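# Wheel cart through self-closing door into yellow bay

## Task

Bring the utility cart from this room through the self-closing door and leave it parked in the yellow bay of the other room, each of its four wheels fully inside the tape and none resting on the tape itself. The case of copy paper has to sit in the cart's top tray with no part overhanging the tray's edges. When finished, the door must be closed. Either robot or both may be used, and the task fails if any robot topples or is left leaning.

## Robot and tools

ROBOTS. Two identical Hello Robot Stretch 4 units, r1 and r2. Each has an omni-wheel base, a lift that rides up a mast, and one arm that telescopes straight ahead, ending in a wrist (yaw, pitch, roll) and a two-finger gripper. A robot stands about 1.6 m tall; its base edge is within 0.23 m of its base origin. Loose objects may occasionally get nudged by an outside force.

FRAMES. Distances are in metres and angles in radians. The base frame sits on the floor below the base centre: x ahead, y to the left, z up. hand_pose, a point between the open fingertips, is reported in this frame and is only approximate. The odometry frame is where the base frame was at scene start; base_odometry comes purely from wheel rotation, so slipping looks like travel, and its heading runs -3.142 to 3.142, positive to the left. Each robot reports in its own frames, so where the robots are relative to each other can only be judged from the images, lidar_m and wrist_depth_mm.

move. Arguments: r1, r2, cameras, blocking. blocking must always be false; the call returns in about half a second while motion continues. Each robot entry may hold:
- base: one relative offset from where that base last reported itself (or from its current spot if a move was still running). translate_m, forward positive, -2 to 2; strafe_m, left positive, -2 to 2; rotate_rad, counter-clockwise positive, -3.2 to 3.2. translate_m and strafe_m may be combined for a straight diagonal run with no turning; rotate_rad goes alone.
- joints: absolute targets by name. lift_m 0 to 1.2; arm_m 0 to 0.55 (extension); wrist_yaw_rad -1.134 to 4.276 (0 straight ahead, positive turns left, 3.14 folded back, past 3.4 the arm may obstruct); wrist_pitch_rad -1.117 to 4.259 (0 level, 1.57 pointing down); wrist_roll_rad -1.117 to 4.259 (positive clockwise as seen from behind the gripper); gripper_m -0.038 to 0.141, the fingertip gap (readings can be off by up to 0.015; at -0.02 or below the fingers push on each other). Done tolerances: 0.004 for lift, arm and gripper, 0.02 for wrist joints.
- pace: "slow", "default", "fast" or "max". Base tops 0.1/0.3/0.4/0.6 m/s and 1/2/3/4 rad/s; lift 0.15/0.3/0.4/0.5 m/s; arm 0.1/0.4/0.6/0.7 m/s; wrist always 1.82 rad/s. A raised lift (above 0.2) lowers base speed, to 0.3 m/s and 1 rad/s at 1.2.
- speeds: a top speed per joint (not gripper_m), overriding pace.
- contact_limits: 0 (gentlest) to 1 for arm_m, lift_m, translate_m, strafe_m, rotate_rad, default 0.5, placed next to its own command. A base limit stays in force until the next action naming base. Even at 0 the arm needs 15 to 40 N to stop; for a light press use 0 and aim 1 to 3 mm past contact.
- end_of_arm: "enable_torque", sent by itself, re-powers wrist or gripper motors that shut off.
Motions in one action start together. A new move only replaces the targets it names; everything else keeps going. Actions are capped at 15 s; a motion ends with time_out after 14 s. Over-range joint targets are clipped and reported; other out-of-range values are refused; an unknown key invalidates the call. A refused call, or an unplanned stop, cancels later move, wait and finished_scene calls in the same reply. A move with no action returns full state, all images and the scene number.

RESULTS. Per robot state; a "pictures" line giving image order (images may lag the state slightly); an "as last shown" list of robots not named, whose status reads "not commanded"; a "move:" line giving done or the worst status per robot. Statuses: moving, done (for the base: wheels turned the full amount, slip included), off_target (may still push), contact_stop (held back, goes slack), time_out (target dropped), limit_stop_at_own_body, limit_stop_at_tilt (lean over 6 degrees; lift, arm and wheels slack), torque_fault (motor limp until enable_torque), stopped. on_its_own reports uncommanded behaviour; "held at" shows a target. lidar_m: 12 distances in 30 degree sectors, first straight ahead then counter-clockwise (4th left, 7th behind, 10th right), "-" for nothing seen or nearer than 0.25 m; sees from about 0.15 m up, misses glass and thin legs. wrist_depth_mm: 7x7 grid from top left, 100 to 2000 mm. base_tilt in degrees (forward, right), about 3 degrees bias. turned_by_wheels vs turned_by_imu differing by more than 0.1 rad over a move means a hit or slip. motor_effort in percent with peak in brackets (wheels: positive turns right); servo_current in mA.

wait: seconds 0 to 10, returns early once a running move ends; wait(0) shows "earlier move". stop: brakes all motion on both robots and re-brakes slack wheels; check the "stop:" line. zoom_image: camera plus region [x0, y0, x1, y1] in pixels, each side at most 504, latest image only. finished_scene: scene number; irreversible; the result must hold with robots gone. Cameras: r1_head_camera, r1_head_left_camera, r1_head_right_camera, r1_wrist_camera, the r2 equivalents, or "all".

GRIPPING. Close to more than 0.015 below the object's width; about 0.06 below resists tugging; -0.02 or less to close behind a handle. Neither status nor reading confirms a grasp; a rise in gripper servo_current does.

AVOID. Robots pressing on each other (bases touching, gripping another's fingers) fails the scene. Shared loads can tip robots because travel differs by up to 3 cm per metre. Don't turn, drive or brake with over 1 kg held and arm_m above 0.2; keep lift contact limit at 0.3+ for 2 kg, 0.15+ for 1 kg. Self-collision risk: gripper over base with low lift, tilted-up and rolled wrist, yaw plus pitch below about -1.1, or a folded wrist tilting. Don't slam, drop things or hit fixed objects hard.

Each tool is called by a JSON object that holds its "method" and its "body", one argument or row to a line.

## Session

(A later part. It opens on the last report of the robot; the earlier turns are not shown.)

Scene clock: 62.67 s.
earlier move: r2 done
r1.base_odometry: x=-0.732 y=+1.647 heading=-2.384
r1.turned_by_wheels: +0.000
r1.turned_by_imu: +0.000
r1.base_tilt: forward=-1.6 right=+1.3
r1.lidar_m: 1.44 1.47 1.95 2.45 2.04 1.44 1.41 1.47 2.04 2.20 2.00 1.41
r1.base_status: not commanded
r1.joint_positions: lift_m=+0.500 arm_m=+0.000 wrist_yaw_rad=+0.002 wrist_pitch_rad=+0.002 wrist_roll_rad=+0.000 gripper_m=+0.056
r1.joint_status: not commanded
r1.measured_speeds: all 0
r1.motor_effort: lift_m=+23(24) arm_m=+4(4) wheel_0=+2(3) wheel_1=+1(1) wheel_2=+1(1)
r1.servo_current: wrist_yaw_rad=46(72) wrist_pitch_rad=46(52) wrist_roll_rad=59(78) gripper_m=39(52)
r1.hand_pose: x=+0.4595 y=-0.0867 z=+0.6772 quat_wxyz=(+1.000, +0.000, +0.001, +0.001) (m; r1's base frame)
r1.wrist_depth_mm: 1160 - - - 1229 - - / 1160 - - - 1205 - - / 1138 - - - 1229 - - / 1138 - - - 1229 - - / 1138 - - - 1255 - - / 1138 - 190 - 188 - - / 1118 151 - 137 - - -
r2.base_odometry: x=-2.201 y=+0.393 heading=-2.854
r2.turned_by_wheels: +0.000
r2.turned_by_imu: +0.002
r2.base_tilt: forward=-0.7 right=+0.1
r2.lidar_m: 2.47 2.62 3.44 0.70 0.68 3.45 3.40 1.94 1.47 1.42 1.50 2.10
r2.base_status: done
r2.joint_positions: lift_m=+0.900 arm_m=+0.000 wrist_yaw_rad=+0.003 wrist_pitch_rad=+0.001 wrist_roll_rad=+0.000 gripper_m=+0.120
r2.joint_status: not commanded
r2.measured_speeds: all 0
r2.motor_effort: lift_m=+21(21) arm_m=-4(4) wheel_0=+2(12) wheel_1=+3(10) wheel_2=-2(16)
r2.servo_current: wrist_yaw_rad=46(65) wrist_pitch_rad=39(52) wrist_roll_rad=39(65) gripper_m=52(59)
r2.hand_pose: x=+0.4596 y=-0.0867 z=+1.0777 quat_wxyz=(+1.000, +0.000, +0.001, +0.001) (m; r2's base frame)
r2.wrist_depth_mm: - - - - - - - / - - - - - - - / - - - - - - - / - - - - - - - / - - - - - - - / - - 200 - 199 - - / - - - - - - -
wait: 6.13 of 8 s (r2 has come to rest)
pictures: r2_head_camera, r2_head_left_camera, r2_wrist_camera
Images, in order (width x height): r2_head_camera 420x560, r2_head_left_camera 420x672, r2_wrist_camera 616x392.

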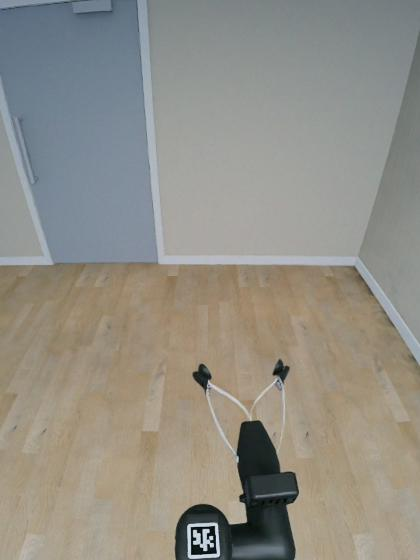

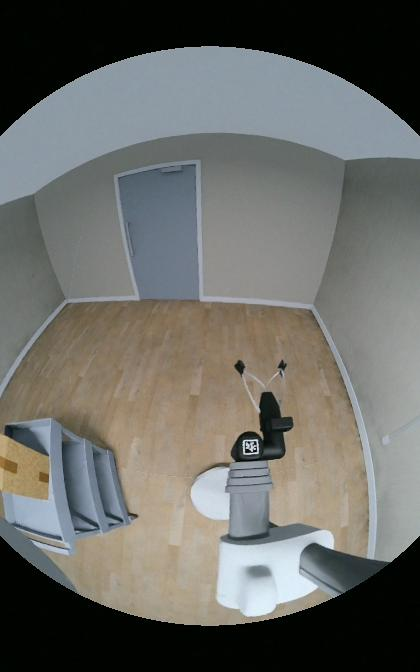

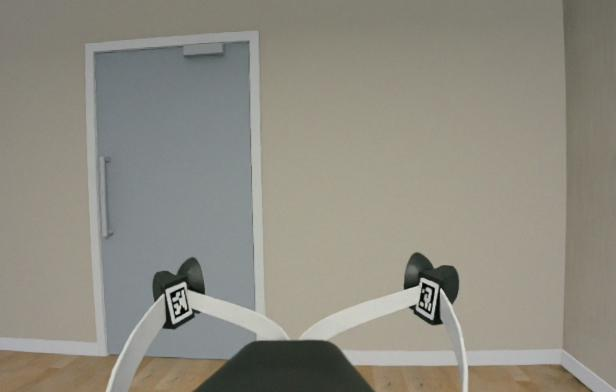

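{"method": "move", "body": {
  "blocking": false,
  "r2": {"base":{"translate_m":1.2},"pace":"fast"}
}}

{"method": "wait", "body": {
  "seconds": 5
}}

{"method": "move", "body": {
  "blocking": false,
  "r2": {"base":{"strafe_m":1.25},"pace":"fast"}
}}

{"method": "wait", "body": {
  "seconds": 5,
  "cameras": ["r2_head_camera","r2_wrist_camera","r2_head_left_camera"]
}}

Scene clock: 71.67 s.
move: r2 moving
r1: as last shown
r1.lidar_m: 1.43 1.47 1.92 2.46 2.06 1.49 1.41 1.47 2.05 2.24 2.00 1.41
r1.servo_current: wrist_yaw_rad=39(59) wrist_pitch_rad=46(46) wrist_roll_rad=52(59) gripper_m=46(52)
r1.wrist_depth_mm: 1160 - - - 1205 - - / 1160 - - - 1255 - - / 1138 - - - 1205 - - / 1138 - - - 1205 - - / 1138 - - - 1229 - - / 1118 - 191 - 187 - - / 1118 151 - 137 - - -
r2.base_odometry: x=-2.240 y=+0.381 heading=-2.854
r2.turned_by_wheels: +0.000
r2.turned_by_imu: +0.001
r2.base_tilt: forward=-0.6 right=+0.0
r2.lidar_m: 2.40 2.55 3.40 0.72 0.71 3.49 3.42 1.98 1.46 1.41 1.49 2.13
r2.base_status: translate_m moving
r2.joint_positions: lift_m=+0.900 arm_m=+0.000 wrist_yaw_rad=+0.003 wrist_pitch_rad=+0.001 wrist_roll_rad=+0.000 gripper_m=+0.120
r2.joint_status: not commanded
r2.measured_speeds: translate_m=+0.160 strafe_m=+0.001 rotate_rad=+0.002 lift_m=+0.000 arm_m=+0.000 wrist_yaw_rad=+0.000 wrist_pitch_rad=+0.000 wrist_roll_rad=+0.000
r2.motor_effort: lift_m=+21(21) arm_m=-4(4) wheel_0=+8(10) wheel_1=+9(9) wheel_2=-14(14)
r2.servo_current: wrist_yaw_rad=39(59) wrist_pitch_rad=39(46) wrist_roll_rad=39(59) gripper_m=52(59)
r2.hand_pose: x=+0.4596 y=-0.0867 z=+1.0777 quat_wxyz=(+1.000, +0.000, +0.001, +0.001) (m; r2's base frame)
r2.wrist_depth_mm: - - - - - - - / - - - - - - - / - - - - - - - / - - - - - - - / - - - - - - - / - - 201 - 199 - - / - - - - - - -
pictures: none

Scene clock: 75.73 s.
earlier move: r2 done
r1.base_odometry: x=-0.732 y=+1.647 heading=-2.384
r1.turned_by_wheels: +0.000
r1.turned_by_imu: +0.000
r1.base_tilt: forward=-1.6 right=+1.3
r1.lidar_m: 1.44 1.49 1.94 2.45 2.04 1.46 1.41 1.49 2.03 2.24 2.00 1.41
r1.base_status: not commanded
r1.joint_positions: lift_m=+0.500 arm_m=+0.000 wrist_yaw_rad=+0.002 wrist_pitch_rad=+0.002 wrist_roll_rad=+0.000 gripper_m=+0.056
r1.joint_status: not commanded
r1.measured_speeds: all 0
r1.motor_effort: lift_m=+23(24) arm_m=+3(4) wheel_0=+3(3) wheel_1=+1(1) wheel_2=+1(1)
r1.servo_current: wrist_yaw_rad=59(72) wrist_pitch_rad=33(52) wrist_roll_rad=39(72) gripper_m=46(52)
r1.hand_pose: x=+0.4595 y=-0.0867 z=+0.6772 quat_wxyz=(+1.000, +0.000, +0.001, +0.001) (m; r1's base frame)
r1.wrist_depth_mm: 1160 - - - 1229 - - / 1182 - - - 1205 - - / 1098 - - - 1229 - - / 1138 - - - 1229 - - / 1118 - - - 1229 - - / 1118 - 190 - 187 - - / 1138 152 - 137 - - -
r2.base_odometry: x=-3.352 y=+0.052 heading=-2.854
r2.turned_by_wheels: +0.000
r2.turned_by_imu: +0.002
r2.base_tilt: forward=-0.7 right=+0.1
r2.lidar_m: 1.25 1.34 1.83 3.28 1.58 1.32 - 2.01 1.51 1.47 1.56 1.30
r2.base_status: done
r2.joint_positions: lift_m=+0.900 arm_m=+0.000 wrist_yaw_rad=+0.003 wrist_pitch_rad=+0.001 wrist_roll_rad=+0.000 gripper_m=+0.120
r2.joint_status: not commanded
r2.measured_speeds: all 0
r2.motor_effort: lift_m=+21(21) arm_m=-4(4) wheel_0=+3(11) wheel_1=+3(10) wheel_2=-1(16)
r2.servo_current: wrist_yaw_rad=39(65) wrist_pitch_rad=39(52) wrist_roll_rad=39(65) gripper_m=52(59)
r2.hand_pose: x=+0.4596 y=-0.0867 z=+1.0777 quat_wxyz=(+1.000, +0.000, +0.001, +0.001) (m; r2's base frame)
r2.wrist_depth_mm: - - - - - - - / - - - - - - - / - - - - - - - / - - - - - - - / - - - - - - - / - 186 190 - 185 - - / - - - - - - -
wait: 4.07 of 5 s (r2 has come to rest)
pictures: none

Scene clock: 76.23 s.
move: r2 moving
r1: as last shown
r1.base_tilt: forward=-1.6 right=+1.2
r1.lidar_m: 1.44 1.49 1.95 2.45 2.04 1.48 1.41 1.46 2.01 2.24 2.01 1.43
r1.motor_effort: lift_m=+23(24) arm_m=+3(4) wheel_0=+2(3) wheel_1=+1(1) wheel_2=+1(1)
r1.servo_current: wrist_yaw_rad=46(65) wrist_pitch_rad=46(46) wrist_roll_rad=52(59) gripper_m=39(46)
r1.wrist_depth_mm: 1160 - - - 1205 - - / 1182 - - - 1229 - - / 1138 - - - 1255 - - / 1118 - - - 1229 - - / 1138 - - - 1255 - - / 1118 - 190 - 188 - - / 1138 151 - 137 - - -
r2.base_odometry: x=-3.338 y=+0.007 heading=-2.854
r2.turned_by_wheels: +0.000
r2.turned_by_imu: +0.000
r2.base_tilt: forward=-0.7 right=+0.0
r2.lidar_m: 1.26 1.37 1.88 3.24 1.66 1.27 - 2.06 1.56 1.49 1.58 1.29
r2.base_status: strafe_m moving
r2.joint_positions: lift_m=+0.900 arm_m=+0.000 wrist_yaw_rad=+0.003 wrist_pitch_rad=+0.001 wrist_roll_rad=+0.000 gripper_m=+0.120
r2.joint_status: not commanded
r2.measured_speeds: translate_m=+0.001 strafe_m=+0.184 rotate_rad=-0.008 lift_m=+0.000 arm_m=+0.000 wrist_yaw_rad=+0.000 wrist_pitch_rad=+0.000 wrist_roll_rad=+0.000
r2.motor_effort: lift_m=+21(21) arm_m=-4(4) wheel_0=-14(14) wheel_1=+14(14) wheel_2=+0(2)
r2.servo_current: wrist_yaw_rad=52(59) wrist_pitch_rad=39(46) wrist_roll_rad=46(52) gripper_m=52(59)
r2.hand_pose: x=+0.4595 y=-0.0867 z=+1.0777 quat_wxyz=(+1.000, +0.000, +0.001, +0.001) (m; r2's base frame)
r2.wrist_depth_mm: - - - - - - - / - - - - - - - / - - - - - - - / - - - - - - - / - - - - - - - / - 185 190 - 185 - - / - - - - - - -
pictures: none

Scene clock: 80.27 s.
earlier move: r2 done
r1.base_odometry: x=-0.732 y=+1.647 heading=-2.384
r1.turned_by_wheels: +0.000
r1.turned_by_imu: +0.000
r1.base_tilt: forward=-1.6 right=+1.3
r1.lidar_m: 1.43 1.49 1.91 2.45 2.04 1.48 1.40 1.46 2.02 2.22 2.00 1.40
r1.base_status: not commanded
r1.joint_positions: lift_m=+0.500 arm_m=+0.000 wrist_yaw_rad=+0.002 wrist_pitch_rad=+0.002 wrist_roll_rad=+0.000 gripper_m=+0.056
r1.joint_status: not commanded
r1.measured_speeds: all 0
r1.motor_effort: lift_m=+23(24) arm_m=+4(4) wheel_0=+2(3) wheel_1=+0(1) wheel_2=+1(1)
r1.servo_current: wrist_yaw_rad=33(78) wrist_pitch_rad=46(52) wrist_roll_rad=59(72) gripper_m=33(46)
r1.hand_pose: x=+0.4595 y=-0.0867 z=+0.6772 quat_wxyz=(+1.000, +0.000, +0.001, +0.001) (m; r1's base frame)
r1.wrist_depth_mm: 1182 - - - 1205 - - / 1182 - - - 1229 - - / 1118 - - - 1255 - - / 1118 - - - 1255 - - / 1138 - - - 1229 - - / 1160 - 190 - 188 - - / 1138 151 - 137 - - -
r2.base_odometry: x=-2.997 y=-1.146 heading=-2.854
r2.turned_by_wheels: +0.000
r2.turned_by_imu: +0.001
r2.base_tilt: forward=-0.7 right=+0.1
r2.lidar_m: 1.26 1.38 1.99 2.04 2.16 3.05 1.06 1.05 2.78 2.70 1.79 1.36
r2.base_status: done
r2.joint_positions: lift_m=+0.900 arm_m=+0.000 wrist_yaw_rad=+0.003 wrist_pitch_rad=+0.001 wrist_roll_rad=+0.000 gripper_m=+0.120
r2.joint_status: not commanded
r2.measured_speeds: all 0
r2.motor_effort: lift_m=+21(21) arm_m=-4(4) wheel_0=-2(15) wheel_1=-1(14) wheel_2=+0(2)
r2.servo_current: wrist_yaw_rad=52(59) wrist_pitch_rad=33(46) wrist_roll_rad=52(59) gripper_m=52(59)
r2.hand_pose: x=+0.4595 y=-0.0867 z=+1.0777 quat_wxyz=(+1.000, +0.000, +0.001, +0.001) (m; r2's base frame)
r2.wrist_depth_mm: - - - - - - - / - - - - - - - / - - - - - - - / - - - - - - - / - - - - - - - / - 185 189 156 185 - - / - - - - - - -
wait: 4.03 of 5 s (r2 has come to rest)
pictures: r2_head_camera, r2_head_left_camera, r2_wrist_camera
Images, in order (width x height): r2_head_camera 420x560, r2_head_left_camera 420x672, r2_wrist_camera 616x392.

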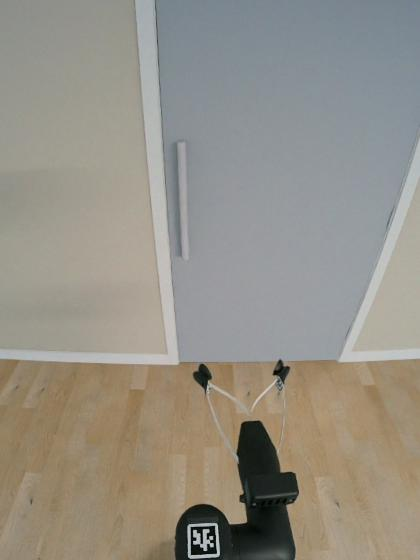

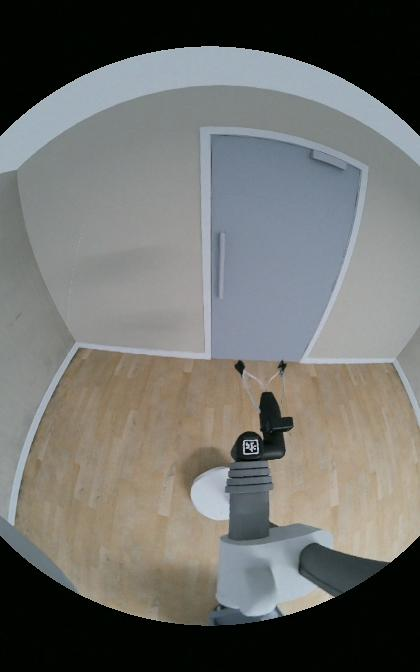

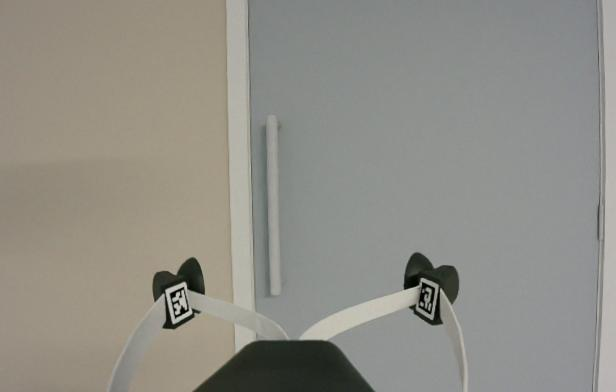

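{"method": "move", "body": {
  "blocking": false,
  "r2": {"base":{"translate_m":0.36,"strafe_m":0.08},"joints":{"arm_m":0.3}}
}}

{"method": "wait", "body": {
  "seconds": 3
}}

{"method": "wait", "body": {
  "seconds": 2,
  "cameras": ["r2_head_camera","r2_wrist_camera"]
}}

Scene clock: 88.17 s.
move: r2 moving
r1: as last shown
r1.base_tilt: forward=-1.5 right=+1.3
r1.lidar_m: 1.44 1.49 1.92 2.45 2.04 1.48 1.38 1.48 2.03 2.22 1.99 1.41
r1.motor_effort: lift_m=+23(23) arm_m=+4(4) wheel_0=+2(3) wheel_1=+1(1) wheel_2=+1(1)
r1.servo_current: wrist_yaw_rad=39(65) wrist_pitch_rad=39(52) wrist_roll_rad=52(65) gripper_m=39(46)
r1.wrist_depth_mm: 1182 - - - 1229 - - / 1205 - - - 1229 - - / 1118 - - - 1229 - - / 1138 - - - 1255 - - / 1138 - - - 1255 - - / 1138 - 190 - 187 - - / 1138 151 - 137 - - -
r2.base_odometry: x=-3.025 y=-1.162 heading=-2.854
r2.turned_by_wheels: +0.000
r2.turned_by_imu: +0.001
r2.base_tilt: forward=-0.7 right=+0.1
r2.lidar_m: 1.24 1.37 1.91 2.02 2.15 3.02 1.08 1.06 2.79 2.71 1.78 1.32
r2.base_status: translate_m moving; strafe_m moving
r2.joint_positions: lift_m=+0.900 arm_m=+0.051 wrist_yaw_rad=+0.002 wrist_pitch_rad=+0.001 wrist_roll_rad=+0.000 gripper_m=+0.120
r2.joint_status: arm_m moving
r2.measured_speeds: translate_m=+0.122 strafe_m=+0.025 rotate_rad=+0.005 lift_m=+0.000 arm_m=+0.195 wrist_yaw_rad=+0.000 wrist_pitch_rad=+0.000 wrist_roll_rad=+0.000
r2.motor_effort: lift_m=+21(21) arm_m=+13(13) wheel_0=+5(11) wheel_1=+8(10) wheel_2=-13(13)
r2.servo_current: wrist_yaw_rad=46(52) wrist_pitch_rad=39(52) wrist_roll_rad=39(59) gripper_m=46(59)
r2.hand_pose: x=+0.5101 y=-0.0867 z=+1.0777 quat_wxyz=(+1.000, +0.000, +0.001, +0.001) (m; r2's base frame)
r2.wrist_depth_mm: - - - - - - - / - - - - - - - / - - 1042 - - - - / - - 1025 - - - - / - - - - - - - / - 186 190 - 185 - - / - - - - - - -
pictures: none

Scene clock: 90.37 s.
earlier move: r2 done
r1.base_odometry: x=-0.732 y=+1.647 heading=-2.384
r1.turned_by_wheels: +0.000
r1.turned_by_imu: +0.000
r1.base_tilt: forward=-1.6 right=+1.3
r1.lidar_m: 1.43 1.51 1.94 2.45 2.05 1.46 1.39 1.47 1.99 2.24 1.96 1.41
r1.base_status: not commanded
r1.joint_positions: lift_m=+0.500 arm_m=+0.000 wrist_yaw_rad=+0.002 wrist_pitch_rad=+0.002 wrist_roll_rad=+0.000 gripper_m=+0.056
r1.joint_status: not commanded
r1.measured_speeds: all 0
r1.motor_effort: lift_m=+23(24) arm_m=+3(4) wheel_0=+2(3) wheel_1=+1(1) wheel_2=+1(1)
r1.servo_current: wrist_yaw_rad=52(72) wrist_pitch_rad=46(52) wrist_roll_rad=13(72) gripper_m=39(52)
r1.hand_pose: x=+0.4595 y=-0.0867 z=+0.6772 quat_wxyz=(+1.000, +0.000, +0.001, +0.001) (m; r1's base frame)
r1.wrist_depth_mm: 1160 - - - 1229 - - / 1182 - - - 1229 - - / 1138 - - - 1255 - - / 1118 - - - 1229 - - / 1138 - - - 1205 - - / 1138 - 190 - 187 - - / 1138 151 - 137 - - -
r2.base_odometry: x=-3.319 y=-1.325 heading=-2.854
r2.turned_by_wheels: +0.000
r2.turned_by_imu: +0.000
r2.base_tilt: forward=-0.7 right=+0.0
r2.lidar_m: 0.92 1.04 1.47 1.93 2.05 2.89 1.44 1.42 2.91 2.80 1.33 1.01
r2.base_status: done
r2.joint_positions: lift_m=+0.900 arm_m=+0.300 wrist_yaw_rad=+0.002 wrist_pitch_rad=+0.001 wrist_roll_rad=+0.000 gripper_m=+0.120
r2.joint_status: all done
r2.measured_speeds: all 0
r2.motor_effort: lift_m=+21(21) arm_m=+7(13) wheel_0=+4(11) wheel_1=+2(11) wheel_2=-4(13)
r2.servo_current: wrist_yaw_rad=52(59) wrist_pitch_rad=33(52) wrist_roll_rad=52(59) gripper_m=52(65)
r2.hand_pose: x=+0.7593 y=-0.0867 z=+1.0777 quat_wxyz=(+1.000, +0.000, +0.001, +0.001) (m; r2's base frame)
r2.wrist_depth_mm: 459 452 433 - - - - / 466 452 436 - - - - / 466 459 439 - - - - / 473 459 442 - - - - / 473 466 442 - - - - / 477 466 197 368 185 - - / 480 473 449 - - - -
wait: 2.20 of 3 s (r2 has come to rest)
pictures: none

Scene clock: 92.37 s.
r1.base_odometry: x=-0.732 y=+1.647 heading=-2.384
r1.turned_by_wheels: +0.000
r1.turned_by_imu: +0.000
r1.base_tilt: forward=-1.6 right=+1.3
r1.lidar_m: 1.43 1.48 1.93 2.46 2.03 1.47 1.41 1.47 2.00 2.23 1.97 1.43
r1.base_status: not commanded
r1.joint_positions: lift_m=+0.500 arm_m=+0.000 wrist_yaw_rad=+0.002 wrist_pitch_rad=+0.002 wrist_roll_rad=+0.000 gripper_m=+0.056
r1.joint_status: not commanded
r1.measured_speeds: all 0
r1.motor_effort: lift_m=+23(24) arm_m=+3(4) wheel_0=+2(3) wheel_1=+1(1) wheel_2=+1(1)
r1.servo_current: wrist_yaw_rad=46(72) wrist_pitch_rad=46(52) wrist_roll_rad=46(72) gripper_m=39(52)
r1.hand_pose: x=+0.4595 y=-0.0867 z=+0.6772 quat_wxyz=(+1.000, +0.000, +0.001, +0.001) (m; r1's base frame)
r1.wrist_depth_mm: 1182 - - - 1229 - - / 1160 - - - 1229 - - / 1160 - - - 1229 - - / 1138 - - - 1229 - - / 1138 - - - 1255 - - / 1138 - 189 - 188 - - / 1118 151 - 136 - - -
r2.base_odometry: x=-3.319 y=-1.325 heading=-2.854
r2.turned_by_wheels: +0.000
r2.turned_by_imu: +0.000
r2.base_tilt: forward=-0.7 right=+0.1
r2.lidar_m: 0.90 1.04 1.46 1.92 2.05 2.88 1.44 1.44 2.91 2.81 1.33 1.00
r2.base_status: done
r2.joint_positions: lift_m=+0.900 arm_m=+0.300 wrist_yaw_rad=+0.002 wrist_pitch_rad=+0.001 wrist_roll_rad=+0.000 gripper_m=+0.120
r2.joint_status: all done
r2.measured_speeds: all 0
r2.motor_effort: lift_m=+21(21) arm_m=+8(13) wheel_0=+4(11) wheel_1=+3(11) wheel_2=-4(13)
r2.servo_current: wrist_yaw_rad=59(59) wrist_pitch_rad=33(52) wrist_roll_rad=59(59) gripper_m=52(65)
r2.hand_pose: x=+0.7593 y=-0.0867 z=+1.0777 quat_wxyz=(+1.000, +0.000, +0.001, +0.001) (m; r2's base frame)
r2.wrist_depth_mm: 462 455 433 - - - - / 466 455 436 - - - - / 466 459 439 - - - - / 469 459 439 - - - - / 477 462 439 - - - - / 473 462 197 368 185 - - / 480 473 449 - - - -
wait: 2.00 s; at rest by 0.27 s
pictures: r2_head_camera, r2_wrist_camera
Images, in order (width x height): r2_head_camera 420x560, r2_wrist_camera 616x392.

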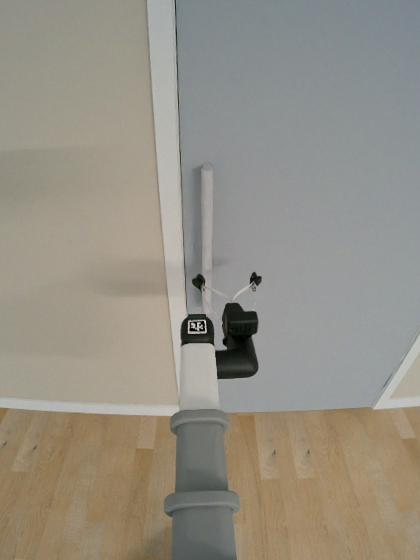

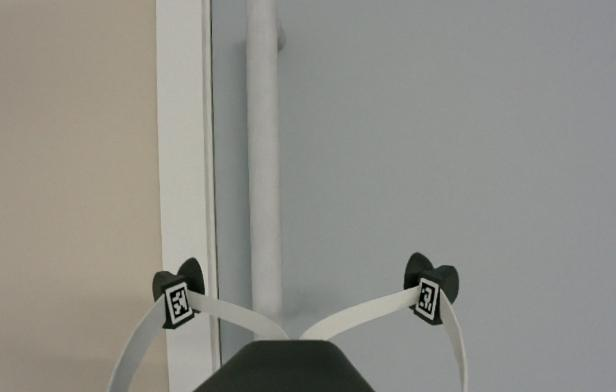

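{"method": "move", "body": {
  "blocking": false,
  "r2": {"base":{"translate_m":0.19,"strafe_m":0.04},"pace":"slow"}
}}

{"method": "wait", "body": {
  "seconds": 4,
  "cameras": ["r2_head_camera","r2_wrist_camera"]
}}

Scene clock: 99.37 s.
move: r2 moving
r1: as last shown
r1.lidar_m: 1.43 1.47 1.94 2.42 2.00 1.48 1.40 1.45 2.03 2.24 1.98 1.41
r1.motor_effort: lift_m=+23(24) arm_m=+4(4) wheel_0=+2(3) wheel_1=+1(1) wheel_2=+1(1)
r1.servo_current: wrist_yaw_rad=46(65) wrist_pitch_rad=39(46) wrist_roll_rad=46(52) gripper_m=39(46)
r1.wrist_depth_mm: 1182 - - - 1205 - - / 1160 - - - 1229 - - / 1118 - - - 1229 - - / 1138 - - - 1255 - - / 1118 - - - 1255 - - / 1118 - 190 - 187 - - / 1138 151 - 136 - - -
r2.base_odometry: x=-3.331 y=-1.331 heading=-2.854
r2.turned_by_wheels: +0.000
r2.turned_by_imu: +0.001
r2.base_tilt: forward=-0.6 right=+0.1
r2.lidar_m: 0.88 1.00 1.45 1.93 2.07 2.93 1.45 1.44 2.89 2.80 1.32 1.00
r2.base_status: translate_m moving; strafe_m moving
r2.joint_positions: lift_m=+0.900 arm_m=+0.300 wrist_yaw_rad=+0.002 wrist_pitch_rad=+0.001 wrist_roll_rad=+0.000 gripper_m=+0.120
r2.joint_status: not commanded
r2.measured_speeds: translate_m=+0.048 strafe_m=+0.010 rotate_rad=-0.001 lift_m=+0.000 arm_m=+0.000 wrist_yaw_rad=+0.000 wrist_pitch_rad=+0.000 wrist_roll_rad=+0.000
r2.motor_effort: lift_m=+21(21) arm_m=+7(7) wheel_0=+8(8) wheel_1=+7(8) wheel_2=-10(11)
r2.servo_current: wrist_yaw_rad=46(52) wrist_pitch_rad=39(46) wrist_roll_rad=46(59) gripper_m=46(52)
r2.hand_pose: x=+0.7593 y=-0.0867 z=+1.0777 quat_wxyz=(+1.000, +0.000, +0.001, +0.001) (m; r2's base frame)
r2.wrist_depth_mm: 449 439 424 - - 402 402 / 452 445 424 - - 404 404 / 455 442 427 - - - 404 / 459 445 430 - - - 404 / 462 452 430 368 - - - / 466 455 196 357 185 - - / 469 459 442 - - - -
pictures: none

Scene clock: 102.07 s.
earlier move: r2 done
r1.base_odometry: x=-0.732 y=+1.647 heading=-2.384
r1.turned_by_wheels: +0.000
r1.turned_by_imu: +0.000
r1.base_tilt: forward=-1.6 right=+1.3
r1.lidar_m: 1.43 1.51 1.93 2.45 2.05 1.48 1.41 1.46 2.01 2.23 2.01 1.42
r1.base_status: not commanded
r1.joint_positions: lift_m=+0.500 arm_m=+0.000 wrist_yaw_rad=+0.002 wrist_pitch_rad=+0.002 wrist_roll_rad=+0.000 gripper_m=+0.056
r1.joint_status: not commanded
r1.measured_speeds: all 0
r1.motor_effort: lift_m=+23(24) arm_m=+4(4) wheel_0=+2(3) wheel_1=+0(1) wheel_2=+1(1)
r1.servo_current: wrist_yaw_rad=39(72) wrist_pitch_rad=46(52) wrist_roll_rad=46(72) gripper_m=39(52)
r1.hand_pose: x=+0.4595 y=-0.0867 z=+0.6772 quat_wxyz=(+1.000, +0.000, +0.001, +0.001) (m; r1's base frame)
r1.wrist_depth_mm: 1160 - - - 1229 - - / 1205 - - - 1255 - - / 1098 - - - 1205 - - / 1138 - - - 1255 - - / 1118 - - - 1255 - - / 1118 - 190 - 187 - - / 1160 151 - 136 - - -
r2.base_odometry: x=-3.490 y=-1.417 heading=-2.854
r2.turned_by_wheels: +0.000
r2.turned_by_imu: +0.000
r2.base_tilt: forward=-0.6 right=+0.1
r2.lidar_m: 0.69 0.83 1.19 1.88 2.01 2.85 1.64 1.61 2.93 2.63 1.09 0.81
r2.base_status: done
r2.joint_positions: lift_m=+0.900 arm_m=+0.300 wrist_yaw_rad=+0.002 wrist_pitch_rad=+0.001 wrist_roll_rad=+0.000 gripper_m=+0.120
r2.joint_status: not commanded
r2.measured_speeds: all 0
r2.motor_effort: lift_m=+21(21) arm_m=+7(8) wheel_0=+3(8) wheel_1=+4(9) wheel_2=-5(11)
r2.servo_current: wrist_yaw_rad=46(59) wrist_pitch_rad=46(46) wrist_roll_rad=52(59) gripper_m=59(59)
r2.hand_pose: x=+0.7593 y=-0.0867 z=+1.0777 quat_wxyz=(+1.000, +0.000, +0.001, +0.001) (m; r2's base frame)
r2.wrist_depth_mm: 266 248 256 179 247 240 238 / 266 249 257 180 248 243 238 / 268 250 259 179 250 244 241 / 271 253 260 180 251 246 242 / 272 254 260 181 253 247 244 / 274 255 217 178 214 248 245 / 277 257 266 - 254 251 247
wait: 2.70 of 4 s (r2 has come to rest)
pictures: r2_head_camera, r2_wrist_camera
Images, in order (width x height): r2_head_camera 420x560, r2_wrist_camera 616x392.

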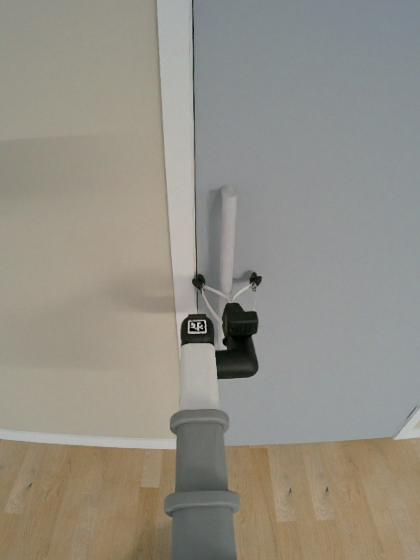

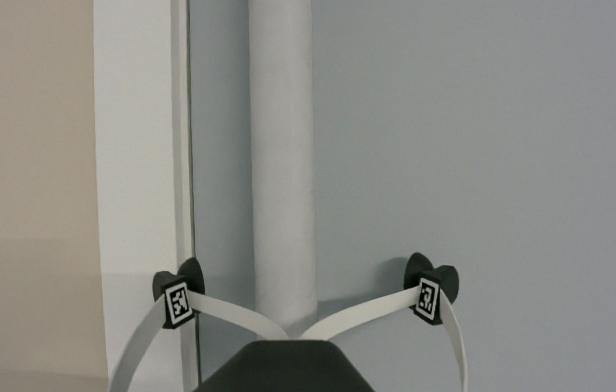

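{"method": "move", "body": {
  "blocking": false,
  "r2": {"joints":{"gripper_m":-0.038}}
}}

{"method": "wait", "body": {
  "seconds": 3,
  "cameras": ["r2_head_camera","r2_wrist_camera"]
}}

Scene clock: 134.80 s.
move: r2 moving
r1: as last shown
r1.base_tilt: forward=-1.6 right=+1.2
r1.lidar_m: 1.43 1.49 1.93 2.45 2.02 1.48 1.39 1.44 2.02 2.20 1.96 1.40
r1.motor_effort: lift_m=+23(24) arm_m=+3(4) wheel_0=+2(3) wheel_1=+1(1) wheel_2=+1(1)
r1.servo_current: wrist_yaw_rad=46(59) wrist_pitch_rad=33(52) wrist_roll_rad=46(59) gripper_m=39(46)
r1.wrist_depth_mm: 1182 - - - 1205 - - / 1160 - - - 1229 - - / 1138 - - - 1229 - - / 1138 - - - 1229 - - / 1138 - - - 1205 - - / 1118 - 190 - 189 - - / 1138 151 - 137 - - -
r2.base_odometry: x=-3.490 y=-1.417 heading=-2.854
r2.turned_by_wheels: +0.000
r2.turned_by_imu: +0.000
r2.base_tilt: forward=-0.7 right=+0.1
r2.lidar_m: 0.71 0.82 1.18 1.89 1.99 2.83 1.62 1.63 2.92 2.67 1.08 0.82
r2.base_status: not commanded
r2.joint_positions: lift_m=+0.900 arm_m=+0.300 wrist_yaw_rad=+0.002 wrist_pitch_rad=+0.001 wrist_roll_rad=+0.000 gripper_m=+0.106
r2.joint_status: gripper_m moving
r2.measured_speeds: all 0
r2.motor_effort: lift_m=+21(21) arm_m=+7(7) wheel_0=+3(3) wheel_1=+4(5) wheel_2=-5(5)
r2.servo_current: wrist_yaw_rad=52(59) wrist_pitch_rad=39(52) wrist_roll_rad=52(52) gripper_m=72(104)
r2.hand_pose: x=+0.7593 y=-0.0867 z=+1.0777 quat_wxyz=(+1.000, +0.000, +0.001, +0.001) (m; r2's base frame)
r2.wrist_depth_mm: 267 247 256 180 246 242 238 / 267 249 259 180 247 243 239 / 268 251 258 180 249 244 240 / 272 253 262 180 251 246 242 / 273 254 262 181 252 248 243 / 274 254 198 178 202 248 245 / 277 256 266 - 254 249 246
pictures: none

Scene clock: 136.57 s.
earlier move: r2 done
r1.base_odometry: x=-0.732 y=+1.647 heading=-2.384
r1.turned_by_wheels: +0.000
r1.turned_by_imu: +0.000
r1.base_tilt: forward=-1.6 right=+1.3
r1.lidar_m: 1.44 1.50 1.94 2.45 2.05 1.48 1.40 1.47 2.01 2.23 1.98 1.42
r1.base_status: not commanded
r1.joint_positions: lift_m=+0.500 arm_m=+0.000 wrist_yaw_rad=+0.002 wrist_pitch_rad=+0.002 wrist_roll_rad=+0.000 gripper_m=+0.056
r1.joint_status: not commanded
r1.measured_speeds: all 0
r1.motor_effort: lift_m=+23(24) arm_m=+4(4) wheel_0=+3(3) wheel_1=+1(1) wheel_2=+1(1)
r1.servo_current: wrist_yaw_rad=46(72) wrist_pitch_rad=52(52) wrist_roll_rad=59(72) gripper_m=39(46)
r1.hand_pose: x=+0.4595 y=-0.0867 z=+0.6772 quat_wxyz=(+1.000, +0.000, +0.001, +0.001) (m; r1's base frame)
r1.wrist_depth_mm: 1182 - - - 1229 - - / 1182 - - - 1229 - - / 1138 - - - 1255 - - / 1138 - - - 1255 - - / 1118 - - - 1255 - - / 1138 - 190 - 187 - - / 1138 151 - 137 - - -
r2.base_odometry: x=-3.490 y=-1.417 heading=-2.853
r2.turned_by_wheels: +0.001
r2.turned_by_imu: +0.001
r2.base_tilt: forward=-0.6 right=+0.1
r2.lidar_m: 0.69 0.84 1.18 1.90 2.00 2.82 1.63 1.59 2.92 2.70 1.08 0.79
r2.base_status: not commanded
r2.joint_positions: lift_m=+0.900 arm_m=+0.300 wrist_yaw_rad=+0.008 wrist_pitch_rad=+0.001 wrist_roll_rad=+0.000 gripper_m=-0.036
r2.joint_status: all done
r2.measured_speeds: all 0
r2.motor_effort: lift_m=+21(21) arm_m=-4(7) wheel_0=+1(3) wheel_1=+3(5) wheel_2=+11(11)
r2.servo_current: wrist_yaw_rad=46(65) wrist_pitch_rad=33(52) wrist_roll_rad=46(59) gripper_m=163(364)
r2.hand_pose: x=+0.7600 y=-0.0850 z=+1.0777 quat_wxyz=(+1.000, +0.000, +0.001, +0.004) (m; r2's base frame)
r2.wrist_depth_mm: 266 247 245 161 235 229 225 / 267 248 247 162 236 229 227 / 268 250 247 163 237 232 229 / 272 250 248 167 238 234 229 / 274 253 250 165 240 234 230 / 276 254 185 166 180 236 232 / 278 272 254 - 242 234 233
wait: 1.77 of 3 s (r2 has come to rest)
pictures: r2_head_camera, r2_wrist_camera
Images, in order (width x height): r2_head_camera 420x560, r2_wrist_camera 616x392.

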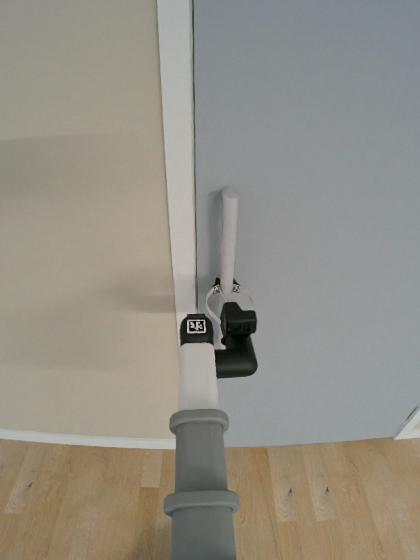

